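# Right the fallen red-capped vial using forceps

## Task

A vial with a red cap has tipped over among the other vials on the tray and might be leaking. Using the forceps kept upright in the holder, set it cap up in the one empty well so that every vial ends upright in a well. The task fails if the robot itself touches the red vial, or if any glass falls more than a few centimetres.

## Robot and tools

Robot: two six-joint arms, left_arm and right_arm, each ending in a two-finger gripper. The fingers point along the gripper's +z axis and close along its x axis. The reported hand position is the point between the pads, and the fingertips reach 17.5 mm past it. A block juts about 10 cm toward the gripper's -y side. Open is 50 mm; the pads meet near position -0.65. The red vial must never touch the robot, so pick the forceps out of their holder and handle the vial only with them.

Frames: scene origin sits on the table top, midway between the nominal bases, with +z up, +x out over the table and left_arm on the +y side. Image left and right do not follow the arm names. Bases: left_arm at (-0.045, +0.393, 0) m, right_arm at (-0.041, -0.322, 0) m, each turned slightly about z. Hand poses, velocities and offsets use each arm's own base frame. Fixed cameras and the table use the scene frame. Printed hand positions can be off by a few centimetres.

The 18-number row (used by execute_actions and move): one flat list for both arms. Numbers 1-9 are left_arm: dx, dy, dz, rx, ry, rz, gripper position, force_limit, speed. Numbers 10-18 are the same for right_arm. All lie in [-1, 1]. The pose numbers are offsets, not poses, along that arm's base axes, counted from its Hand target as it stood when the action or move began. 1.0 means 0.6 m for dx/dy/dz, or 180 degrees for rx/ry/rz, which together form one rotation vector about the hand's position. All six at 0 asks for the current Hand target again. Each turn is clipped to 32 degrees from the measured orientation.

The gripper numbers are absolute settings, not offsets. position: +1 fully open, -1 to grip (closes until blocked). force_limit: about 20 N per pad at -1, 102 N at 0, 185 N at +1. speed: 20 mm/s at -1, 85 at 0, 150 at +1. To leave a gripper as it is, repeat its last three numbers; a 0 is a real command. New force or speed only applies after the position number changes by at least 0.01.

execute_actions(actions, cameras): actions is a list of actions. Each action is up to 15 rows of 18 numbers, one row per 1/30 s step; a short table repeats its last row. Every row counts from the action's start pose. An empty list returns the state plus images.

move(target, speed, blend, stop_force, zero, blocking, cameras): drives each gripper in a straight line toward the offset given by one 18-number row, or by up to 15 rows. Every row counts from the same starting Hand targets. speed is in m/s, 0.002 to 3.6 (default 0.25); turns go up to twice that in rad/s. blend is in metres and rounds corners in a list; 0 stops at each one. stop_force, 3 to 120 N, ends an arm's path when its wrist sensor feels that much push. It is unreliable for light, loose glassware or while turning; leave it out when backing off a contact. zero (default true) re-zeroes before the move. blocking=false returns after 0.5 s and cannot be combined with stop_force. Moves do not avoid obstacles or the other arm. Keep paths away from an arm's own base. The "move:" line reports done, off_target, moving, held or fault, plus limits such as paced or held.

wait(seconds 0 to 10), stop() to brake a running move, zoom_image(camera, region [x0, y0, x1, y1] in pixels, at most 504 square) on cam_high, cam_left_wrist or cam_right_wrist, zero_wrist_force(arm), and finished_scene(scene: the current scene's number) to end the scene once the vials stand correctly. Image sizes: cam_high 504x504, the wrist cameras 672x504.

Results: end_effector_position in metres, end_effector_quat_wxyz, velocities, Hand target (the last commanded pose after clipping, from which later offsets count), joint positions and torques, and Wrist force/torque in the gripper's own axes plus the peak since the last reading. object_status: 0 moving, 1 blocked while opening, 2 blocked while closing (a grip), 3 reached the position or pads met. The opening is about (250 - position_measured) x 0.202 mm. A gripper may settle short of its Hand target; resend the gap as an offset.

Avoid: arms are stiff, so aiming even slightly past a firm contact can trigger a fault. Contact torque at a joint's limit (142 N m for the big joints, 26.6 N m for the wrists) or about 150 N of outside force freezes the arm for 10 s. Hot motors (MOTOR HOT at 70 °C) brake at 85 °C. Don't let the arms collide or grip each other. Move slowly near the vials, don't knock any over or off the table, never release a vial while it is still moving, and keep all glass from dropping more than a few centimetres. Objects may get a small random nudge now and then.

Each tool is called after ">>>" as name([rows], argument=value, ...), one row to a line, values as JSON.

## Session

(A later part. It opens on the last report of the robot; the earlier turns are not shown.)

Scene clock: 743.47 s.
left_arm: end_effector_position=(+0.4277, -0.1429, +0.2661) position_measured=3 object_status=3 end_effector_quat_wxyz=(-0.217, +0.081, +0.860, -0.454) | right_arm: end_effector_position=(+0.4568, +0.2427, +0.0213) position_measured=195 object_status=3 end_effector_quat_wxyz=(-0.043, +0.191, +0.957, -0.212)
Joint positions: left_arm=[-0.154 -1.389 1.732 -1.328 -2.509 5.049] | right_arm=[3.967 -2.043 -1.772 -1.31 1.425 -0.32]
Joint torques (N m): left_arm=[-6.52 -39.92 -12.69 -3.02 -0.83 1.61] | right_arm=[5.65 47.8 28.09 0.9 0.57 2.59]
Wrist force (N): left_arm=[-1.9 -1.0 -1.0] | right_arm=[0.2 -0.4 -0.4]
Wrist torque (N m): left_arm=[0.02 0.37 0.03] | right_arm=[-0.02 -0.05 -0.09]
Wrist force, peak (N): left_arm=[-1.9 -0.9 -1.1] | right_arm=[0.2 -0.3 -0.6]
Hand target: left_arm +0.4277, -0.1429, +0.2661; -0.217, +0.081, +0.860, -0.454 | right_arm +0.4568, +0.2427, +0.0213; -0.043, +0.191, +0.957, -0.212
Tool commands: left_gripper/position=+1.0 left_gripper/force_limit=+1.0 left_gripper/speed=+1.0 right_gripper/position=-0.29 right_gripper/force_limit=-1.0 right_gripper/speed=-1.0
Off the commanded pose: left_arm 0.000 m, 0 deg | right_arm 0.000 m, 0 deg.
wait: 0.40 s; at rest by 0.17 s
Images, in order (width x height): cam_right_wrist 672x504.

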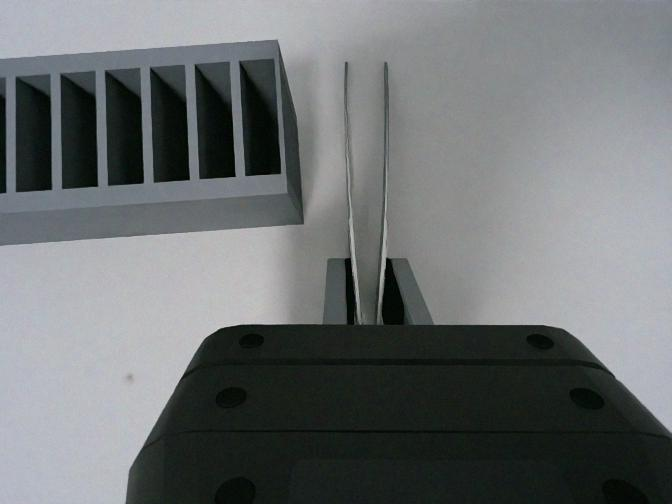

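>>> move(target=[0,0,0,0,0,0,1,1,1,0,0,0.05,0,0,0,-0.29,-1,-1], speed=0.04, cameras=["cam_left_wrist","cam_right_wrist"])

>>> zoom_image(camera="cam_right_wrist", region=[300, 0, 440, 325])

>>> zoom_image(camera="cam_left_wrist", region=[60, 80, 200, 220])

Scene clock: 750.60 s.
left_arm: end_effector_position=(+0.4277, -0.1429, +0.2661) position_measured=3 object_status=3 end_effector_quat_wxyz=(-0.217, +0.081, +0.860, -0.454) | right_arm: end_effector_position=(+0.4569, +0.2428, +0.0515) position_measured=195 object_status=3 end_effector_quat_wxyz=(-0.043, +0.191, +0.957, -0.212)
Joint positions: left_arm=[-0.154 -1.389 1.732 -1.328 -2.509 5.049] | right_arm=[3.967 -2 -1.745 -1.38 1.425 -0.32]
Joint torques (N m): left_arm=[-6.66 -39.65 -13.08 -2.99 -0.78 1.47] | right_arm=[4.05 35.02 8.87 3.55 -0.6 1.46]
Wrist force (N): left_arm=[-1.7 -1.1 -0.9] | right_arm=[0.6 0.1 -0.3]
Wrist torque (N m): left_arm=[0.01 0.35 0.03] | right_arm=[0.04 -0.11 -0.07]
Wrist force, peak (N): left_arm=[-2.0 -1.2 -1.1] | right_arm=[0.4 -0.3 -1.1]
Hand target: left_arm +0.4277, -0.1429, +0.2661; -0.217, +0.081, +0.860, -0.454 | right_arm +0.4568, +0.2427, +0.0513; -0.043, +0.191, +0.957, -0.212
Off the commanded pose: left_arm 0.000 m, 0 deg | right_arm 0.000 m, 0 deg.
move: done
Images, in order (width x height): cam_left_wrist 672x504, cam_right_wrist 672x504.

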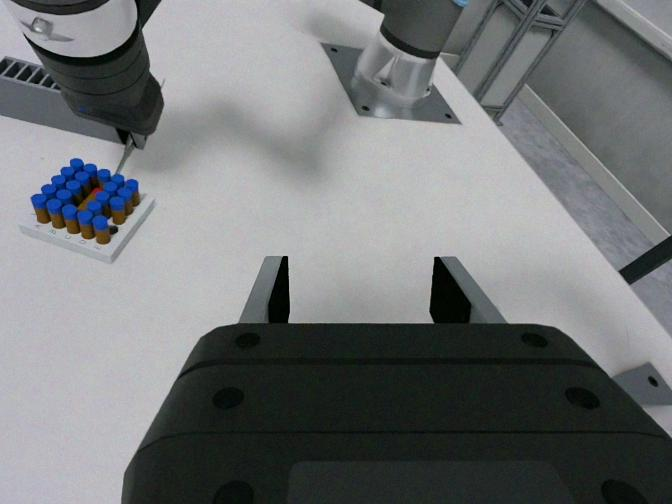

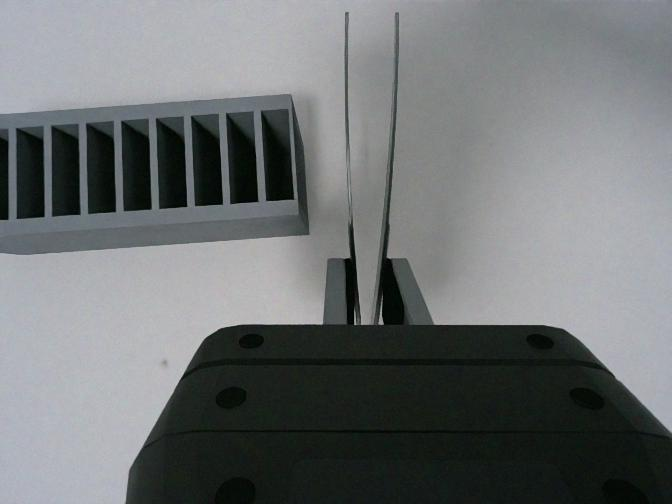

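Scaled by 1.551 from the camera's 672x504 image, which has a finer 960x720 frame.

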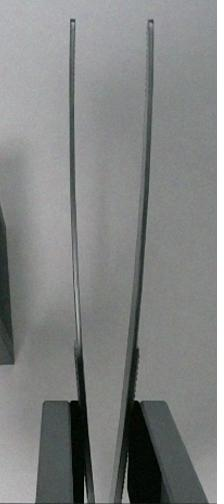

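Scaled by 3.600 from the camera's 672x504 image, which has a finer 960x720 frame.

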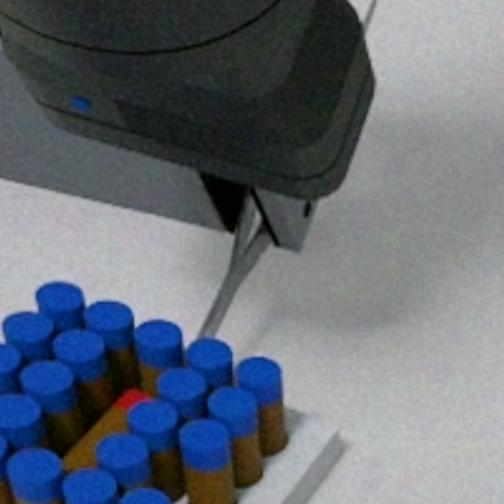

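>>> move([
  [0,0,0,0,0,0,1,1,1,0,0,-0.0503,0,0,0,-0.29,-1,-1],
  [0,0,0,0,0,0,1,1,1,0,0,-0.0503,0,0,0,0.01,-1,-1],
  [0,0,0,0,0,0,1,1,1,0,0,0.12,0,0,0,0.01,-1,-1],
], speed=[0.04, 0.05, 0.2], cameras=["cam_left_wrist","cam_right_wrist"])

>>> zoom_image(camera="cam_left_wrist", region=[60, 80, 200, 220])

Scene clock: 867.37 s.
left_arm: end_effector_position=(+0.4277, -0.1429, +0.2661) position_measured=3 object_status=3 end_effector_quat_wxyz=(-0.217, +0.081, +0.860, -0.454) | right_arm: end_effector_position=(+0.4568, +0.2427, +0.1233) position_measured=151 object_status=3 end_effector_quat_wxyz=(-0.043, +0.191, +0.957, -0.212)
Joint positions: left_arm=[-0.154 -1.389 1.732 -1.328 -2.509 5.049] | right_arm=[3.967 -1.916 -1.658 -1.552 1.425 -0.321]
Joint torques (N m): left_arm=[-6.36 -40.18 -12.9 -2.93 -1 1.54] | right_arm=[3.79 42.4 14 1.07 1.34 3.19]
Wrist force (N): left_arm=[-1.8 -1.0 -0.9] | right_arm=[0.3 0.0 -0.6]
Wrist torque (N m): left_arm=[0.03 0.36 0.03] | right_arm=[0.00 -0.03 -0.06]
Wrist force, peak (N): left_arm=[-1.8 -1.4 -1.1] | right_arm=[3.4 -16.0 -20.6]
Hand target: left_arm +0.4277, -0.1429, +0.2661; -0.217, +0.081, +0.860, -0.454 | right_arm +0.4568, +0.2427, +0.1233; -0.043, +0.191, +0.957, -0.212
Off the commanded pose: left_arm 0.000 m, 0 deg | right_arm 0.000 m, 0 deg.
move: done
Images, in order (width x height): cam_left_wrist 672x504, cam_right_wrist 672x504.

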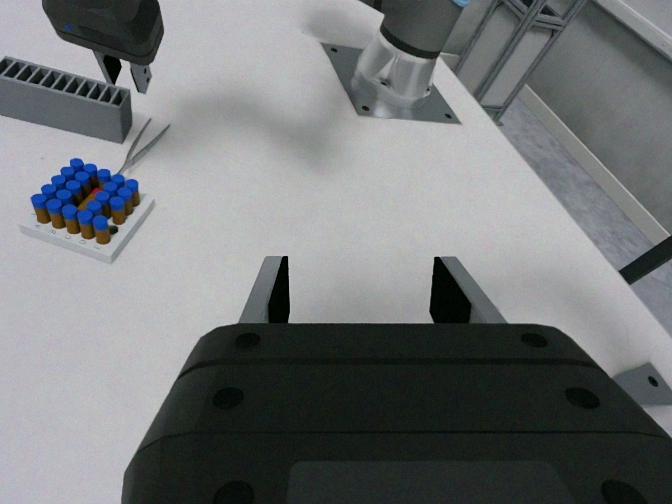

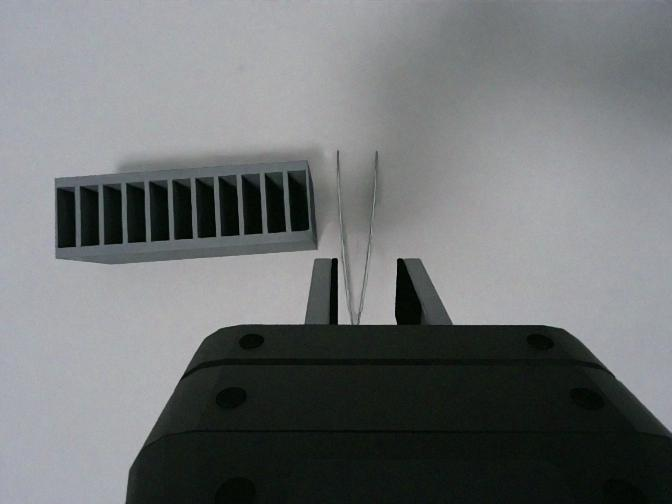

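Scaled by 3.600 from the camera's 672x504 image, which has a finer 960x720 frame.

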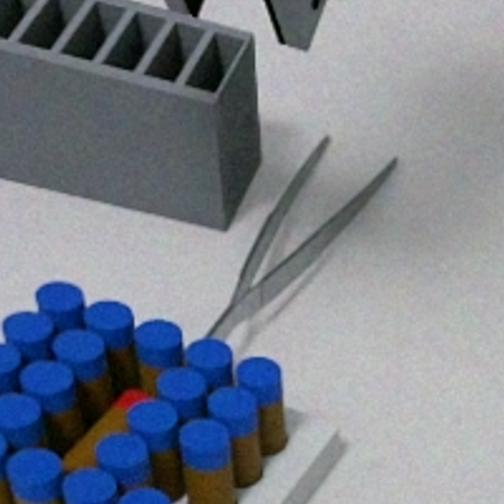

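>>> move([
  [0.1282,-0.1184,-0.1478,0,0,0,1,1,1,0,0,0.2,0,0,-0.5,0.01,-1,1],
  [0.2563,-0.2368,-0.2957,0,0,0,1,1,1,0.001,0.0063,-0.0055,0.0865,0.198,0.971,0.01,-1,1],
], speed=0.4, blend=0.03, cameras=["all"])

>>> zoom_image(camera="cam_right_wrist", region=[280, 100, 440, 325])

Scene clock: 897.40 s.
left_arm: end_effector_position=(+0.5815, -0.2850, +0.0886) position_measured=3 object_status=3 end_effector_quat_wxyz=(-0.217, +0.081, +0.860, -0.455) | right_arm: end_effector_position=(+0.4573, +0.2465, +0.1200) position_measured=151 object_status=3 end_effector_quat_wxyz=(+0.000, +0.979, -0.204, -0.002)
Joint positions: left_arm=[-0.321 -0.852 1.48 -1.835 -2.586 4.783] | right_arm=[3.894 -1.73 -1.955 -1.03 1.574 2.735]
Joint torques (N m): left_arm=[8.66 -58.14 -10.33 -1.2 -1.76 1.61] | right_arm=[-9.97 38.2 32.33 2.14 1.32 2.34]
Wrist force (N): left_arm=[-1.9 -1.1 -1.2] | right_arm=[-0.5 -0.7 -0.2]
Wrist torque (N m): left_arm=[0.03 0.30 -0.04] | right_arm=[-0.02 0.10 -0.13]
Wrist force, peak (N): left_arm=[-2.8 -1.0 -0.6] | right_arm=[0.0 -0.7 -2.1]
Hand target: left_arm +0.5815, -0.2849, +0.0887; -0.217, +0.081, +0.860, -0.454 | right_arm +0.4574, +0.2465, +0.1200; +0.000, +0.979, -0.205, -0.002
Off the commanded pose: left_arm 0.000 m, 0 deg | right_arm 0.000 m, 0 deg.
move: done

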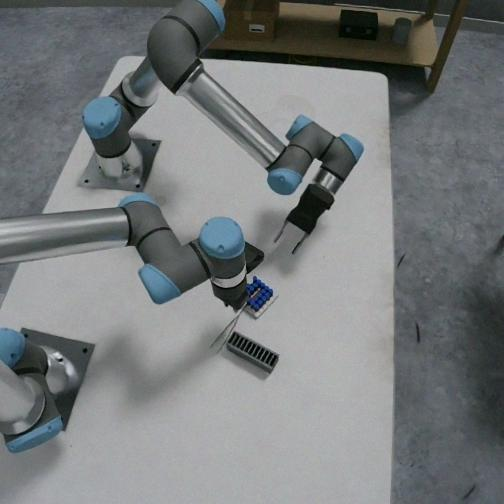

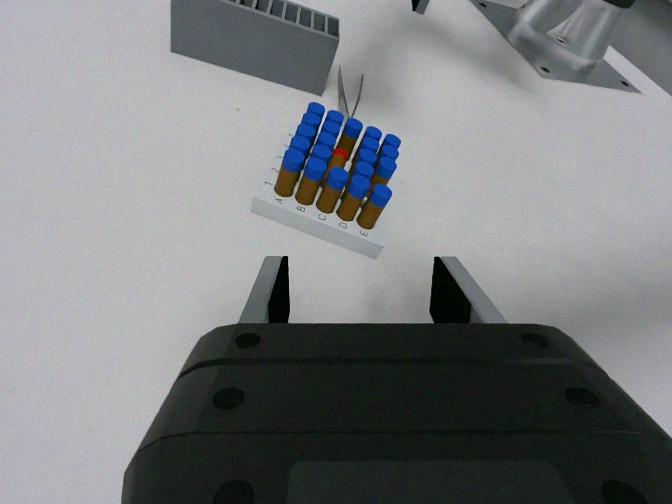

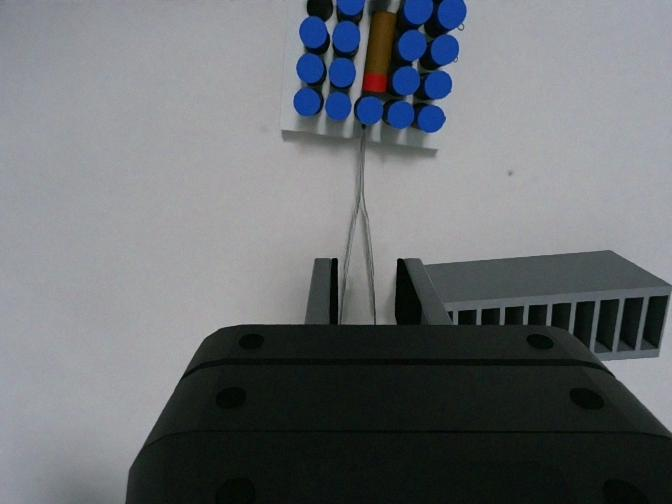

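Scaled by 2.240 from the camera's 672x504 image, which has a finer 960x720 frame.

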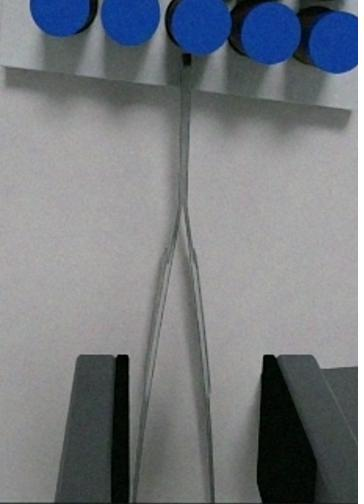

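>>> move([
  [0,0,0,0,0,0,1,1,1,0.0068,0.0032,-0.02,0,0,0,0.01,-1,1],
  [0,0,0,0,0,0,1,1,1,0.0068,0.0032,-0.14,0,0,0,0.01,-1,1],
], speed=0.15, blend=0.005, cameras=[])

>>> move(target=[0,0,0,0,0,0,1,1,1,0,0,-0.0258,0,0,0,0.01,-1,1], speed=0.02, stop_force=4, cameras=["cam_left_wrist","cam_right_wrist"])

>>> zoom_image(camera="cam_right_wrist", region=[280, 100, 440, 325])

>>> zoom_image(camera="cam_left_wrist", region=[230, 0, 450, 260])

Scene clock: 927.97 s.
left_arm: end_effector_position=(+0.5815, -0.2849, +0.0887) position_measured=3 object_status=3 end_effector_quat_wxyz=(-0.217, +0.081, +0.860, -0.454) | right_arm: end_effector_position=(+0.4614, +0.2483, +0.0360) position_measured=151 object_status=3 end_effector_quat_wxyz=(+0.000, +0.979, -0.205, -0.002)
Joint positions: left_arm=[-0.321 -0.852 1.48 -1.835 -2.586 4.783] | right_arm=[3.891 -1.872 -2.039 -0.804 1.574 2.733]
Joint torques (N m): left_arm=[8.84 -58.16 -10.41 -1.25 -1.3 1.53] | right_arm=[-0.32 30.44 30.01 4.2 0.39 0.44]
Wrist force (N): left_arm=[-2.1 -1.0 -1.2] | right_arm=[-0.6 -0.6 -0.5]
Wrist torque (N m): left_arm=[0.05 0.33 -0.04] | right_arm=[-0.05 0.10 -0.08]
Wrist force, peak (N): left_arm=[-2.3 -1.3 -1.2] | right_arm=[-1.2 -0.2 -2.5]
Hand target: left_arm +0.5815, -0.2849, +0.0887; -0.217, +0.081, +0.860, -0.454 | right_arm +0.4615, +0.2484, +0.0360; +0.000, +0.979, -0.205, -0.002
Off the commanded pose: left_arm 0.000 m, 0 deg | right_arm 0.000 m, 0 deg.
move: done
No camera images: "cameras" was empty.

Scene clock: 929.97 s.
left_arm: end_effector_position=(+0.5815, -0.2849, +0.0887) position_measured=3 object_status=3 end_effector_quat_wxyz=(-0.217, +0.081, +0.860, -0.454) | right_arm: end_effector_position=(+0.4615, +0.2484, +0.0206) position_measured=151 object_status=3 end_effector_quat_wxyz=(+0.000, +0.979, -0.205, -0.002)
Joint positions: left_arm=[-0.321 -0.852 1.48 -1.835 -2.586 4.783] | right_arm=[3.891 -1.902 -2.052 -0.761 1.574 2.733]
Joint torques (N m): left_arm=[8.01 -58.3 -11.04 -1.27 -1.24 1.61] | right_arm=[-6.05 41.6 28.68 2.18 1.68 1.61]
Wrist force (N): left_arm=[-2.0 -1.1 -1.1] | right_arm=[-0.5 -0.4 -0.6]
Wrist torque (N m): left_arm=[0.04 0.32 -0.04] | right_arm=[-0.01 0.09 -0.08]
Wrist force, peak (N): left_arm=[-2.3 -1.0 -1.1] | right_arm=[-0.6 -0.6 -1.0]
Hand target: left_arm +0.5815, -0.2849, +0.0887; -0.217, +0.081, +0.860, -0.454 | right_arm +0.4615, +0.2484, +0.0206; +0.000, +0.979, -0.205, -0.002
Off the commanded pose: left_arm 0.000 m, 0 deg | right_arm 0.000 m, 0 deg.
move: done
Images, in order (width x height): cam_left_wrist 672x504, cam_right_wrist 672x504.

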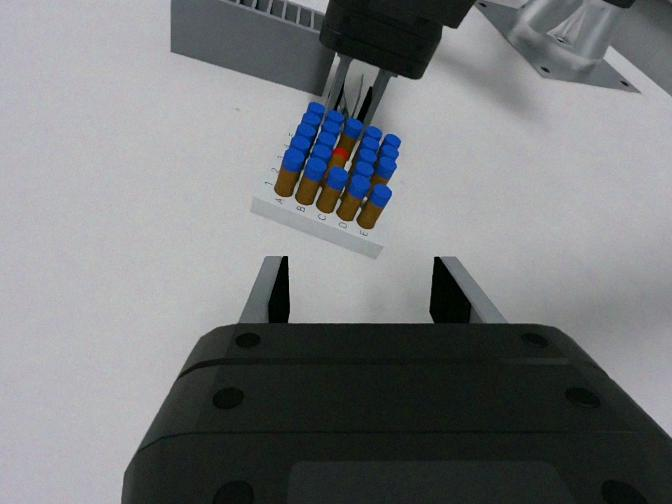

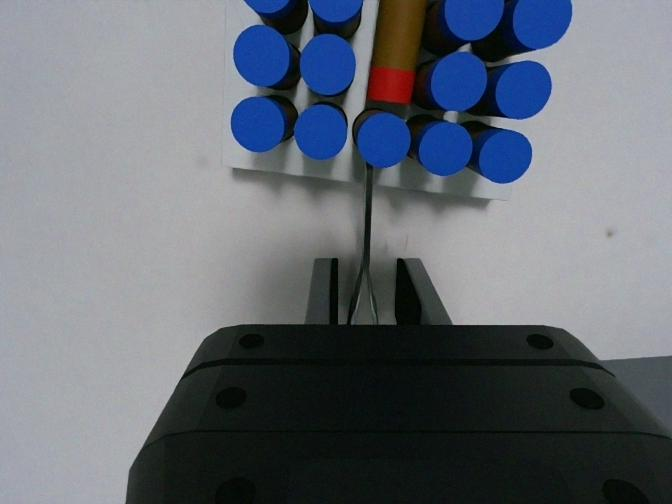

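Scaled by 2.240 from the camera's 672x504 image, which has a finer 960x720 frame.

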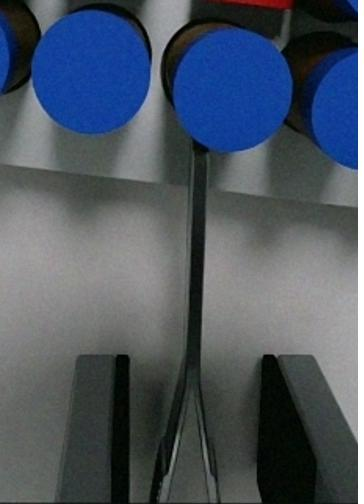

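Scaled by 1.938 from the camera's 672x504 image, which has a finer 960x720 frame.

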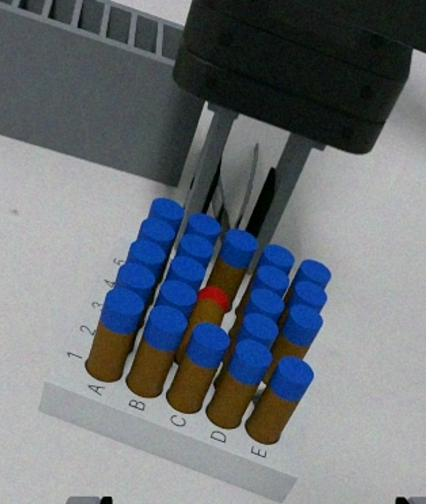

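>>> move(target=[0,0,0,0,0,0,1,1,1,0,0,0,0,0,0,-0.356,-1,-1], speed=0.05, cameras=[])

>>> wait(seconds=0.4, cameras=["cam_left_wrist","cam_right_wrist"])

>>> zoom_image(camera="cam_right_wrist", region=[280, 100, 440, 325])

>>> zoom_image(camera="cam_left_wrist", region=[310, 50, 410, 150])

Scene clock: 945.03 s.
left_arm: end_effector_position=(+0.5815, -0.2849, +0.0887) position_measured=3 object_status=3 end_effector_quat_wxyz=(-0.217, +0.081, +0.860, -0.454) | right_arm: end_effector_position=(+0.4615, +0.2484, +0.0206) position_measured=206 object_status=0 end_effector_quat_wxyz=(+0.000, +0.979, -0.205, -0.002)
Joint positions: left_arm=[-0.321 -0.852 1.48 -1.835 -2.586 4.783] | right_arm=[3.891 -1.902 -2.052 -0.761 1.574 2.733]
Joint torques (N m): left_arm=[8.45 -58.02 -11.76 -1.37 -1.24 1.55] | right_arm=[-6.35 41.79 29.05 2.29 1.71 2.81]
Wrist force (N): left_arm=[-1.9 -1.1 -1.0] | right_arm=[-0.7 -0.4 -0.5]
Wrist torque (N m): left_arm=[0.04 0.29 -0.04] | right_arm=[-0.02 0.11 -0.08]
Wrist force, peak (N): left_arm=[-2.3 -1.3 -1.3] | right_arm=[-0.7 -0.7 -0.7]
Hand target: left_arm +0.5815, -0.2849, +0.0887; -0.217, +0.081, +0.860, -0.454 | right_arm +0.4615, +0.2484, +0.0206; +0.000, +0.979, -0.205, -0.002
Off the commanded pose: left_arm 0.000 m, 0 deg | right_arm 0.000 m, 0 deg.
move: done
No camera images: "cameras" was empty.

Scene clock: 945.43 s.
left_arm: end_effector_position=(+0.5815, -0.2849, +0.0887) position_measured=3 object_status=3 end_effector_quat_wxyz=(-0.217, +0.081, +0.860, -0.454) | right_arm: end_effector_position=(+0.4615, +0.2484, +0.0206) position_measured=206 object_status=3 end_effector_quat_wxyz=(+0.000, +0.979, -0.205, -0.002)
Joint positions: left_arm=[-0.321 -0.852 1.48 -1.835 -2.586 4.783] | right_arm=[3.891 -1.902 -2.052 -0.761 1.574 2.733]
Joint torques (N m): left_arm=[8.09 -58 -11.72 -1.24 -1.41 1.52] | right_arm=[-6.49 41.87 29.38 2.35 1.81 2.9]
Wrist force (N): left_arm=[-2.2 -1.2 -1.1] | right_arm=[-0.6 -0.2 -0.5]
Wrist torque (N m): left_arm=[0.03 0.34 -0.04] | right_arm=[0.01 0.09 -0.08]
Wrist force, peak (N): left_arm=[-2.2 -1.2 -1.1] | right_arm=[-0.6 -0.4 -0.8]
Hand target: left_arm +0.5815, -0.2849, +0.0887; -0.217, +0.081, +0.860, -0.454 | right_arm +0.4615, +0.2484, +0.0206; +0.000, +0.979, -0.205, -0.002
Tool commands: left_gripper/position=+1.0 left_gripper/force_limit=+1.0 left_gripper/speed=+1.0 right_gripper/position=-0.356 right_gripper/force_limit=-1.0 right_gripper/speed=-1.0
Off the commanded pose: left_arm 0.000 m, 0 deg | right_arm 0.000 m, 0 deg.
wait: 0.40 s; at rest by 0.17 s
Images, in order (width x height): cam_left_wrist 672x504, cam_right_wrist 672x504.

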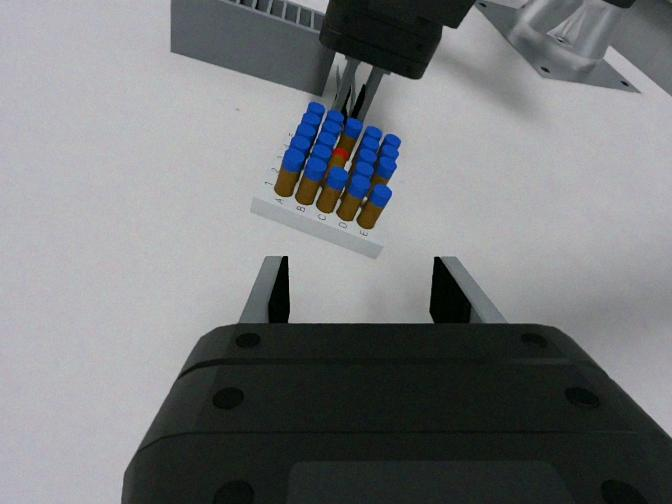

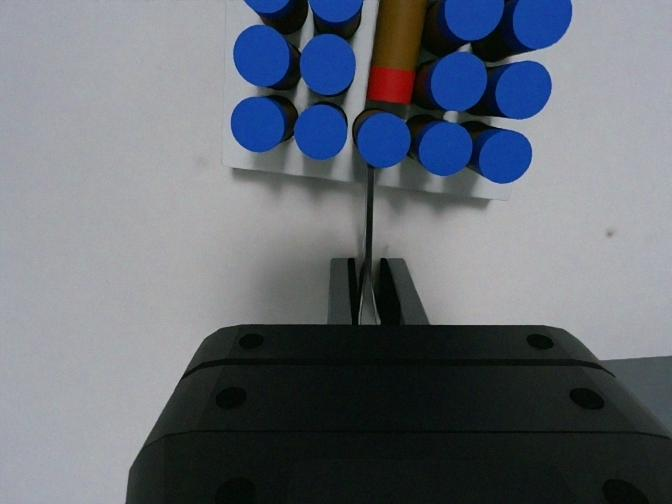

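Scaled by 2.240 from the camera's 672x504 image, which has a finer 960x720 frame.

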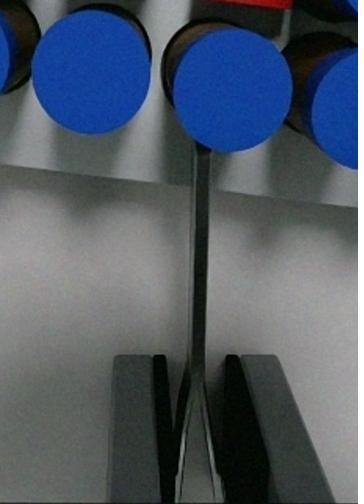

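Scaled by 5.040 from the camera's 672x504 image, which has a finer 960x720 frame.

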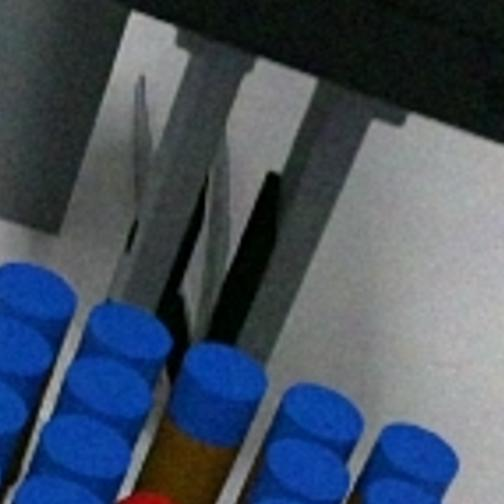

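>>> move(target=[0,0,0,0,0,0,1,1,1,0,0,0.05,0,0,0,-0.356,-1,-1], speed=0.04, cameras=["cam_left_wrist","cam_right_wrist"])

>>> zoom_image(camera="cam_right_wrist", region=[280, 100, 440, 325])

>>> zoom_image(camera="cam_left_wrist", region=[310, 30, 410, 150])

Scene clock: 955.27 s.
left_arm: end_effector_position=(+0.5815, -0.2849, +0.0887) position_measured=3 object_status=3 end_effector_quat_wxyz=(-0.217, +0.081, +0.860, -0.454) | right_arm: end_effector_position=(+0.4616, +0.2485, +0.0507) position_measured=206 object_status=3 end_effector_quat_wxyz=(+0.000, +0.979, -0.205, -0.002) end_effector_velocity=(+0.000, +0.000, -0.001) end_effector_angular_velocity=(+0.001, -0.002, +0.001)
Joint positions: left_arm=[-0.321 -0.852 1.48 -1.835 -2.586 4.783] | right_arm=[3.891 -1.846 -2.025 -0.843 1.574 2.733]
Joint velocities: left_arm=[within noise] | right_arm=[0 -0.001 -0.001 0.005 0 -0.001]
Joint torques (N m): left_arm=[8.19 -58.6 -11.28 -1.39 -1.41 1.5] | right_arm=[-6.24 29.55 8.51 4.83 1.55 2.51]
Wrist force (N): left_arm=[-2.2 -1.5 -1.2] | right_arm=[-0.6 -0.8 -0.4]
Wrist torque (N m): left_arm=[-0.01 0.35 -0.04] | right_arm=[-0.06 0.11 -0.09]
Wrist force, peak (N): left_arm=[-2.2 -1.5 -1.2] | right_arm=[-0.6 -0.8 -1.2]
Hand target: left_arm +0.5815, -0.2849, +0.0887; -0.217, +0.081, +0.860, -0.454 | right_arm +0.4615, +0.2484, +0.0506; +0.000, +0.979, -0.205, -0.002
Off the commanded pose: left_arm 0.000 m, 0 deg | right_arm 0.000 m, 0 deg.
move: done
Images, in order (width x height): cam_left_wrist 672x504, cam_right_wrist 672x504.

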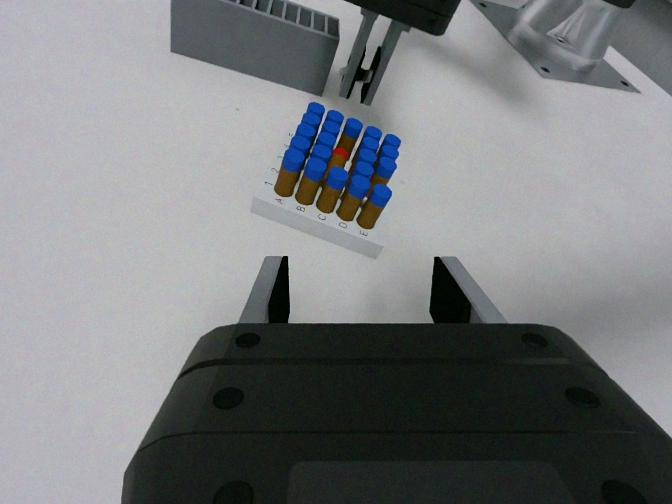

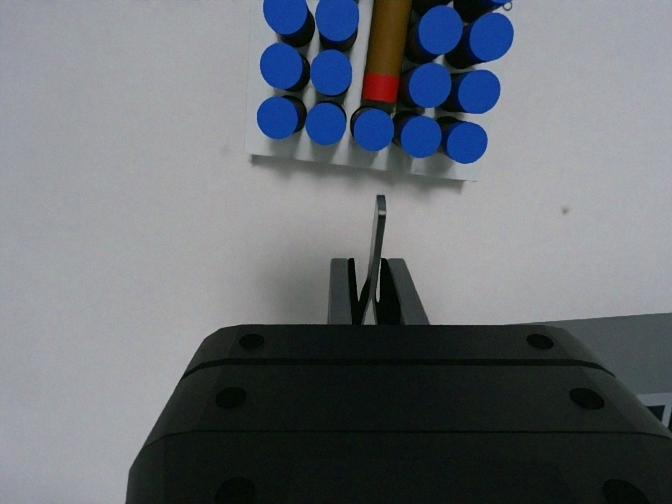

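Scaled by 2.240 from the camera's 672x504 image, which has a finer 960x720 frame.

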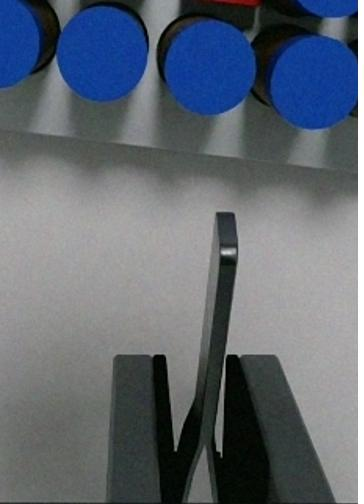

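Scaled by 4.200 from the camera's 672x504 image, which has a finer 960x720 frame.

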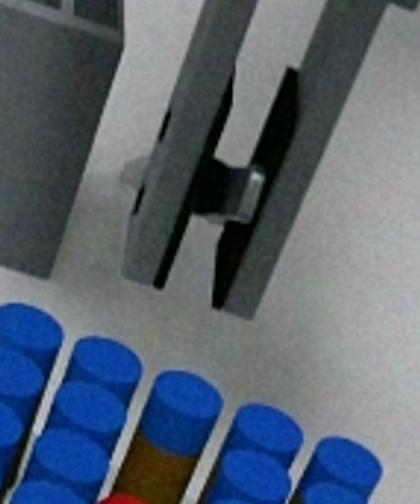

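>>> move([
  [0,0,0,0,0,0,1,1,1,0,0,0.19,0.2228,-0.1138,-0.0146,-0.356,-1,-1],
  [0,0,0,0,0,0,1,1,1,0.0482,0.0963,0.19,0.4455,-0.2276,-0.0291,-0.356,-1,-1],
], speed=0.18, blend=0.02, cameras=["all"])

>>> zoom_image(camera="cam_left_wrist", region=[230, 0, 450, 260])

Scene clock: 994.30 s.
left_arm: end_effector_position=(+0.5815, -0.2849, +0.0887) position_measured=3 object_status=3 end_effector_quat_wxyz=(-0.217, +0.081, +0.860, -0.454) | right_arm: end_effector_position=(+0.4904, +0.3062, +0.1646) position_measured=206 object_status=3 end_effector_quat_wxyz=(+0.682, -0.683, +0.184, -0.185)
Joint positions: left_arm=[-0.321 -0.852 1.48 -1.835 -2.586 4.783] | right_arm=[3.735 -2.381 -2.238 1.476 2.021 3.139]
Joint torques (N m): left_arm=[7.95 -57.91 -12.52 -1.38 -1.53 1.38] | right_arm=[-10.17 34.24 -5.02 3.76 1.82 -2.07]
Wrist force (N): left_arm=[-2.1 -1.1 -1.1] | right_arm=[2.9 2.2 -0.6]
Wrist torque (N m): left_arm=[0.04 0.34 -0.04] | right_arm=[0.57 -0.37 0.23]
Wrist force, peak (N): left_arm=[-2.2 -1.2 -1.2] | right_arm=[3.2 2.9 -0.4]
Hand target: left_arm +0.5815, -0.2849, +0.0887; -0.217, +0.081, +0.860, -0.454 | right_arm +0.4904, +0.3062, +0.1646; +0.682, -0.683, +0.184, -0.185
Off the commanded pose: left_arm 0.000 m, 0 deg | right_arm 0.000 m, 0 deg.
move: done

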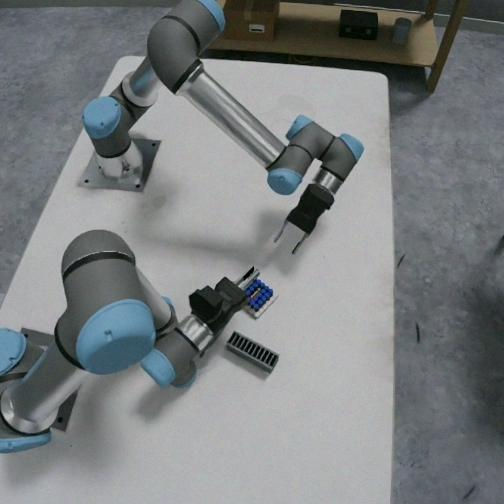

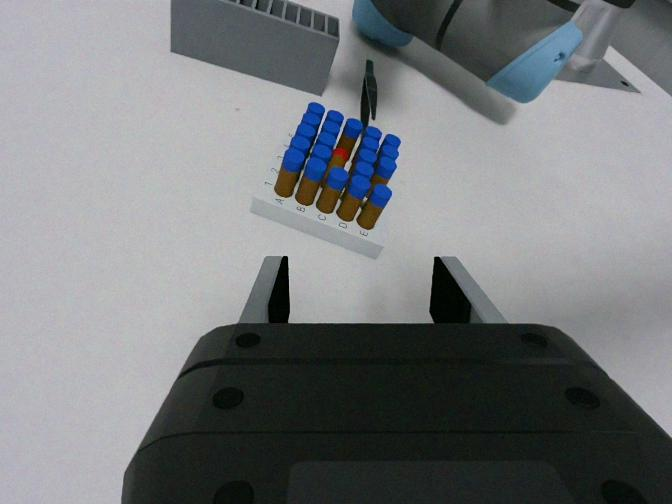

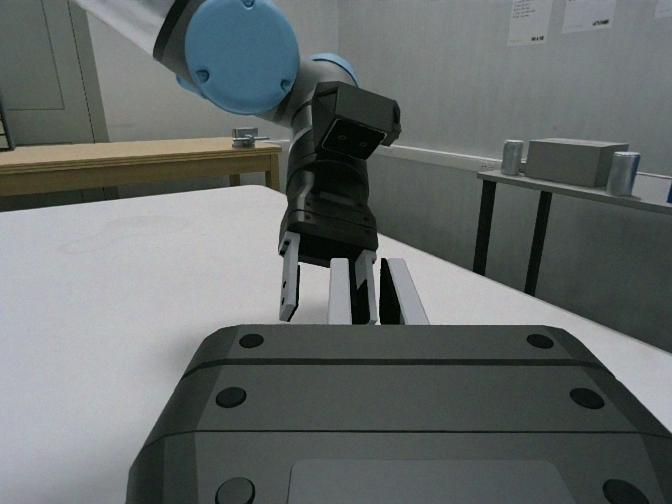

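Scaled by 1.938 from the camera's 672x504 image, which has a finer 960x720 frame.

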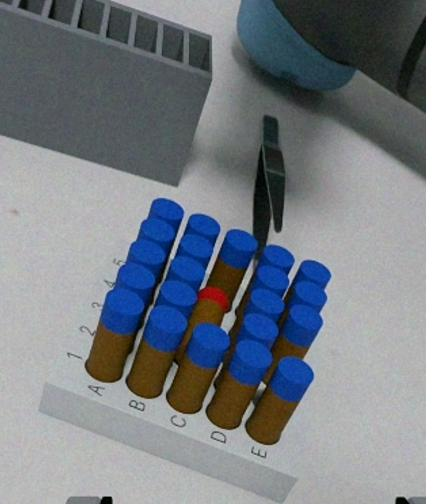

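>>> zoom_image(camera="cam_left_wrist", region=[300, 40, 420, 160])

>>> zoom_image(camera="cam_high", region=[190, 240, 310, 360])

Scaled by 4.200 from the camera's 672x504 image, which has a finer 960x720 frame.

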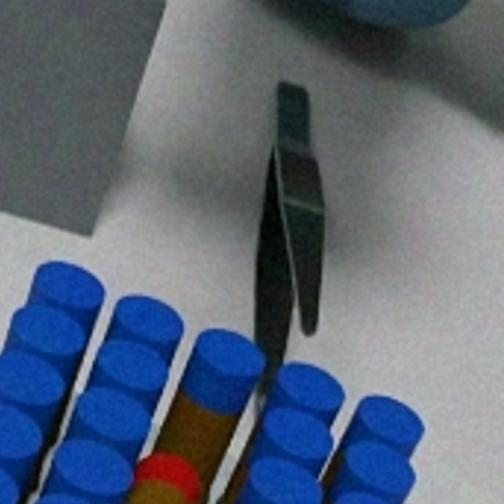

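Scaled by 4.200 from the camera's 504x504 image, which has a finer 720x720 frame.

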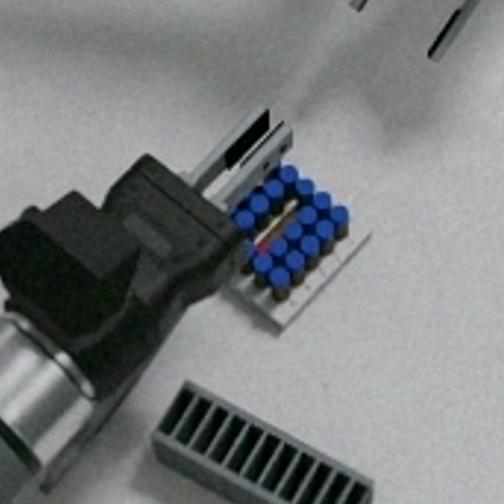

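>>> move([
  [0,0,0,0,0,0,1,1,1,-0.03,-0.04,0.092,-0.4313,0.253,0,0.01,-1,1],
  [0,0,0,0,0,0,1,1,1,-0.064,-0.0753,0.092,-0.5268,-0.1373,0.3849,0.01,-1,1],
  [0,0,0,0,0,0,1,1,1,-0.064,-0.0753,0.092,-0.3575,-0.6093,0.7064,0.01,-1,1],
], speed=0.45, blend=0.02, cameras=["all"])

>>> zoom_image(camera="cam_left_wrist", region=[300, 30, 420, 150])

>>> zoom_image(camera="cam_right_wrist", region=[220, 20, 460, 260])

Scene clock: 1056.23 s.
left_arm: end_effector_position=(+0.5815, -0.2849, +0.0887) position_measured=3 object_status=3 end_effector_quat_wxyz=(-0.217, +0.081, +0.860, -0.454) | right_arm: end_effector_position=(+0.4520, +0.2610, +0.2197) position_measured=151 object_status=3 end_effector_quat_wxyz=(+0.001, +0.263, +0.965, +0.000)
Joint positions: left_arm=[-0.321 -0.852 1.48 -1.835 -2.586 4.783] | right_arm=[3.924 -1.635 -1.785 -1.291 1.57 -0.257]
Joint torques (N m): left_arm=[8.62 -58.09 -12.82 -1.37 -1.63 1.41] | right_arm=[-5.64 21.02 34.55 3.2 0.01 -0.92]
Wrist force (N): left_arm=[-2.1 -1.1 -1.0] | right_arm=[-0.4 -1.2 -0.2]
Wrist torque (N m): left_arm=[0.04 0.33 -0.04] | right_arm=[-0.16 0.05 -0.23]
Wrist force, peak (N): left_arm=[-2.2 -1.4 -1.2] | right_arm=[2.8 3.6 -0.2]
Hand target: left_arm +0.5815, -0.2849, +0.0887; -0.217, +0.081, +0.860, -0.454 | right_arm +0.4520, +0.2610, +0.2198; +0.001, +0.262, +0.965, +0.000
Off the commanded pose: left_arm 0.000 m, 0 deg | right_arm 0.000 m, 0 deg.
move: done

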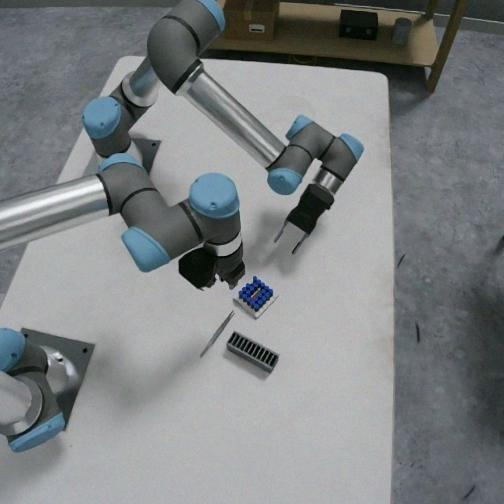

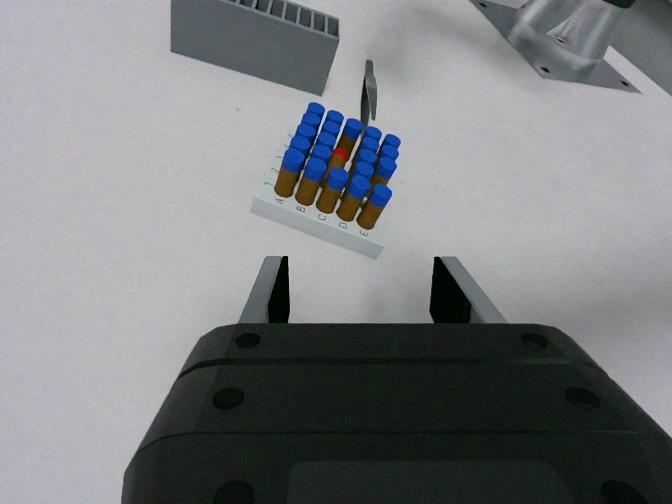

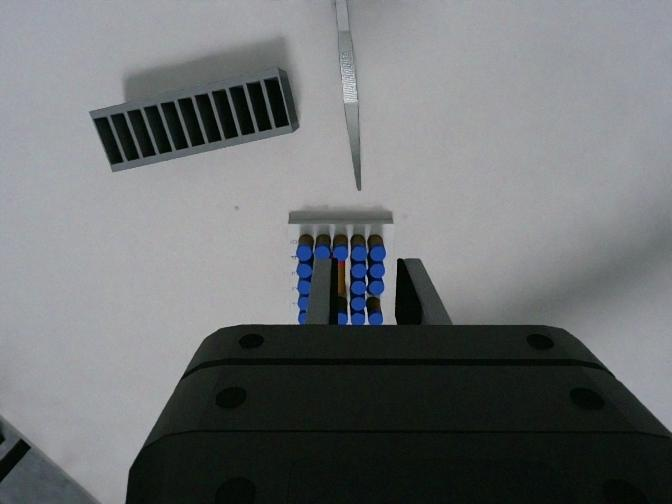

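Scaled by 4.200 from the camera's 672x504 image, which has a finer 960x720 frame.

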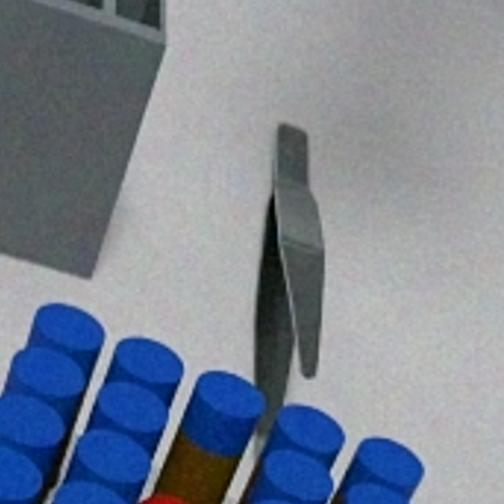

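Scaled by 2.100 from the camera's 672x504 image, which has a finer 960x720 frame.

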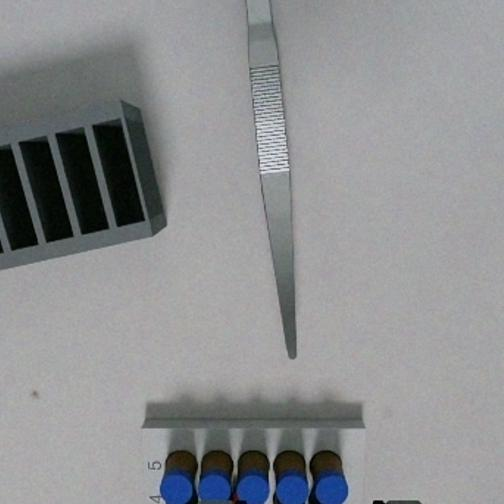

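>>> move(target=[0,0,0,0,0,0,1,1,1,-0.0592,-0.1075,-0.2497,0,0,0.0344,0.01,-1,1], speed=0.3, cameras=["cam_left_wrist","cam_right_wrist"])

>>> zoom_image(camera="cam_right_wrist", region=[280, 60, 440, 325])

Scene clock: 1099.60 s.
left_arm: end_effector_position=(+0.5815, -0.2849, +0.0887) position_measured=3 object_status=3 end_effector_quat_wxyz=(-0.217, +0.081, +0.860, -0.454) | right_arm: end_effector_position=(+0.4165, +0.1965, +0.0700) position_measured=151 object_status=3 end_effector_quat_wxyz=(+0.001, +0.210, +0.978, +0.000)
Joint positions: left_arm=[-0.321 -0.852 1.48 -1.835 -2.586 4.783] | right_arm=[3.877 -1.674 -2.18 -0.857 1.57 -0.413]
Joint torques (N m): left_arm=[8.45 -58.12 -13.36 -1.45 -1.7 1.42] | right_arm=[7.66 28.16 11.88 4.45 1.79 2.79]
Wrist force (N): left_arm=[-2.2 -1.1 -1.0] | right_arm=[-0.3 -0.9 -0.3]
Wrist torque (N m): left_arm=[0.03 0.35 -0.04] | right_arm=[-0.10 0.04 -0.20]
Wrist force, peak (N): left_arm=[-2.2 -1.3 -1.2] | right_arm=[-0.1 -2.8 3.0]
Hand target: left_arm +0.5815, -0.2849, +0.0887; -0.217, +0.081, +0.860, -0.454 | right_arm +0.4165, +0.1965, +0.0699; +0.001, +0.210, +0.978, +0.000
Off the commanded pose: left_arm 0.000 m, 0 deg | right_arm 0.000 m, 0 deg.
move: done
Images, in order (width x height): cam_left_wrist 672x504, cam_right_wrist 672x504.

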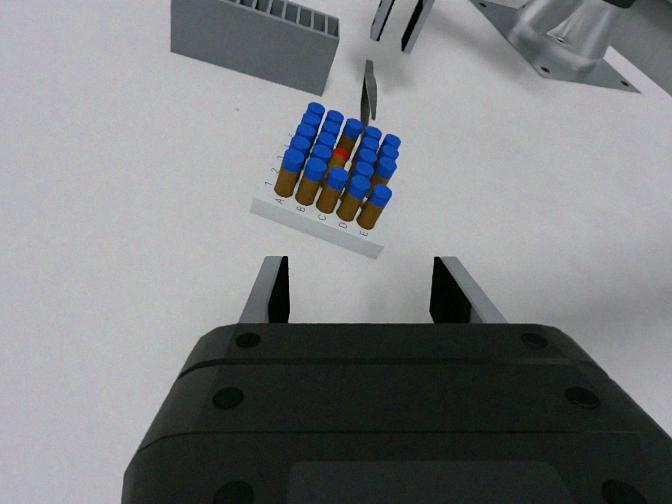

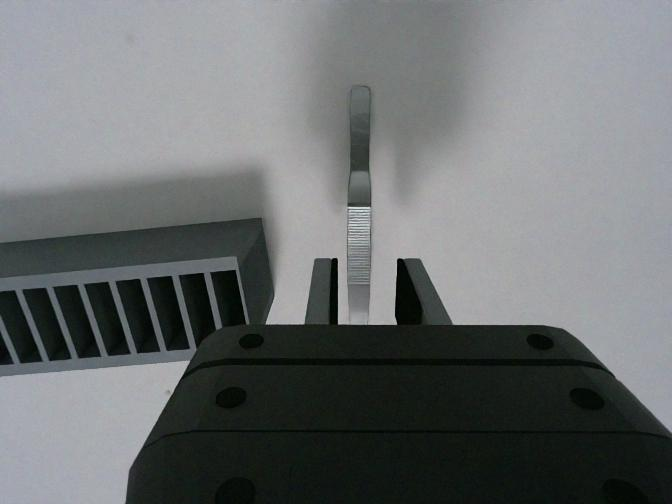

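Scaled by 1.902 from the camera's 672x504 image, which has a finer 960x720 frame.

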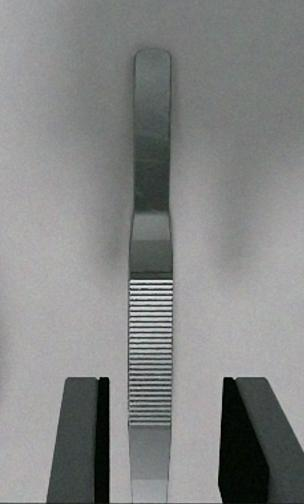

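>>> move([
  [0,0,0,0,0,0,1,1,1,0,0,-0.0767,0,0,0,0.01,-1,1],
  [0,0,0,0,0,0,1,1,1,0,0,-0.0892,0,0,0,0.01,-1,1],
], speed=[0.06, 0.008], stop_force=3, cameras=[])

Scene clock: 1108.23 s.
left_arm: end_effector_position=(+0.5815, -0.2849, +0.0887) position_measured=3 object_status=3 end_effector_quat_wxyz=(-0.217, +0.081, +0.860, -0.454) | right_arm: end_effector_position=(+0.4165, +0.1965, +0.0179) position_measured=151 object_status=3 end_effector_quat_wxyz=(+0.001, +0.210, +0.978, +0.000)
Joint positions: left_arm=[-0.321 -0.852 1.48 -1.835 -2.586 4.783] | right_arm=[3.877 -1.783 -2.234 -0.694 1.57 -0.413]
Joint torques (N m): left_arm=[8.15 -57.9 -13.67 -1.52 -1.69 1.24] | right_arm=[-0.87 32.36 26.5 2.25 0.76 -0.4]
Wrist force (N): left_arm=[-2.3 -1.1 -1.1] | right_arm=[-0.7 0.6 -3.5]
Wrist torque (N m): left_arm=[0.03 0.36 -0.04] | right_arm=[0.00 0.04 -0.20]
Wrist force, peak (N): left_arm=[-2.1 -1.4 -1.3] | right_arm=[2.6 -9.1 -30.6]
Hand target: left_arm +0.5815, -0.2849, +0.0887; -0.217, +0.081, +0.860, -0.454 | right_arm +0.4165, +0.1965, +0.0179; +0.001, +0.210, +0.978, +0.000 (not the last commanded pose)
Off the commanded pose: left_arm 0.000 m, 0 deg | right_arm 0.001 m, 0 deg.
move: contact (right_arm); path passed 1 of 2 targets
No camera images: "cameras" was empty.

>>> move(target=[0,0,0,0,0,0,1,1,1,0,0,0.001,0,0,0,0.01,-1,1], speed=0.05, cameras=[])

>>> move(target=[0,0,0,0,0,0,1,1,1,0,0,0,0,0,0,-1,-1,-1], speed=0.05, cameras=["cam_right_wrist"])

>>> zoom_image(camera="cam_right_wrist", region=[280, 60, 440, 325])

Scene clock: 1118.47 s.
left_arm: end_effector_position=(+0.5815, -0.2849, +0.0887) position_measured=3 object_status=3 end_effector_quat_wxyz=(-0.217, +0.081, +0.860, -0.454) | right_arm: end_effector_position=(+0.4165, +0.1965, +0.0185) position_measured=151 object_status=3 end_effector_quat_wxyz=(+0.001, +0.210, +0.978, +0.000)
Joint positions: left_arm=[-0.321 -0.852 1.48 -1.835 -2.586 4.783] | right_arm=[3.877 -1.781 -2.234 -0.696 1.57 -0.413]
Joint torques (N m): left_arm=[7.82 -57.81 -13.47 -1.52 -1.8 1.24] | right_arm=[-0.54 33.45 27.43 2.23 -1 -0.22]
Wrist force (N): left_arm=[-2.0 -1.2 -1.2] | right_arm=[-0.2 -0.8 -0.5]
Wrist torque (N m): left_arm=[0.03 0.32 -0.04] | right_arm=[-0.08 0.03 -0.19]
Wrist force, peak (N): left_arm=[-2.2 -1.4 -1.3] | right_arm=[-0.6 0.4 -4.8]
Hand target: left_arm +0.5815, -0.2849, +0.0887; -0.217, +0.081, +0.860, -0.454 | right_arm +0.4165, +0.1965, +0.0185; +0.001, +0.210, +0.978, +0.000
Off the commanded pose: left_arm 0.000 m, 0 deg | right_arm 0.000 m, 0 deg.
move: done
No camera images: "cameras" was empty.

Scene clock: 1119.20 s.
left_arm: end_effector_position=(+0.5815, -0.2849, +0.0887) position_measured=3 object_status=3 end_effector_quat_wxyz=(-0.217, +0.081, +0.860, -0.454) | right_arm: end_effector_position=(+0.4165, +0.1965, +0.0185) position_measured=202 object_status=2 end_effector_quat_wxyz=(+0.001, +0.210, +0.978, +0.000)
Joint positions: left_arm=[-0.321 -0.852 1.48 -1.835 -2.586 4.783] | right_arm=[3.877 -1.781 -2.234 -0.696 1.57 -0.413]
Joint torques (N m): left_arm=[7.74 -58.31 -13.87 -1.48 -1.82 1.22] | right_arm=[0.21 29.63 27.45 3.59 -0.98 -0.08]
Wrist force (N): left_arm=[-2.0 -0.9 -1.0] | right_arm=[-0.2 -0.8 -0.2]
Wrist torque (N m): left_arm=[0.06 0.31 -0.04] | right_arm=[-0.07 0.04 -0.19]
Wrist force, peak (N): left_arm=[-2.1 -1.3 -1.4] | right_arm=[-0.3 -1.0 -0.2]
Hand target: left_arm +0.5815, -0.2849, +0.0887; -0.217, +0.081, +0.860, -0.454 | right_arm +0.4165, +0.1965, +0.0185; +0.001, +0.210, +0.978, +0.000
Off the commanded pose: left_arm 0.000 m, 0 deg | right_arm 0.000 m, 0 deg.
move: done
Images, in order (width x height): cam_right_wrist 672x504.

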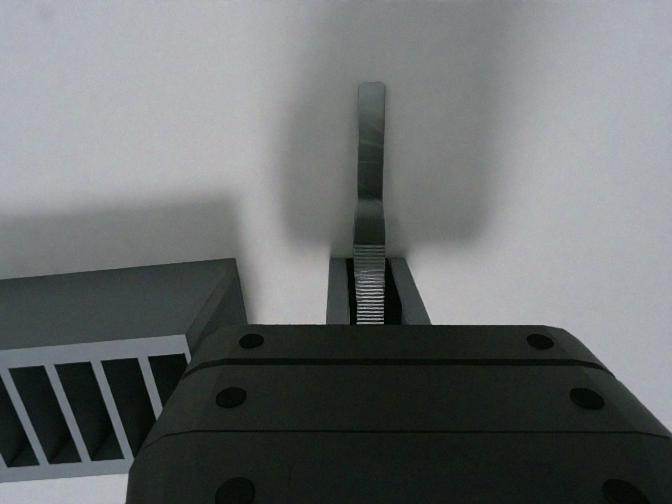

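Scaled by 1.902 from the camera's 672x504 image, which has a finer 960x720 frame.

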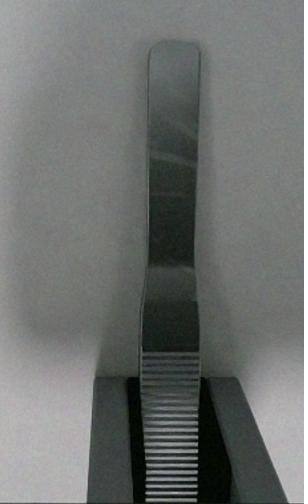

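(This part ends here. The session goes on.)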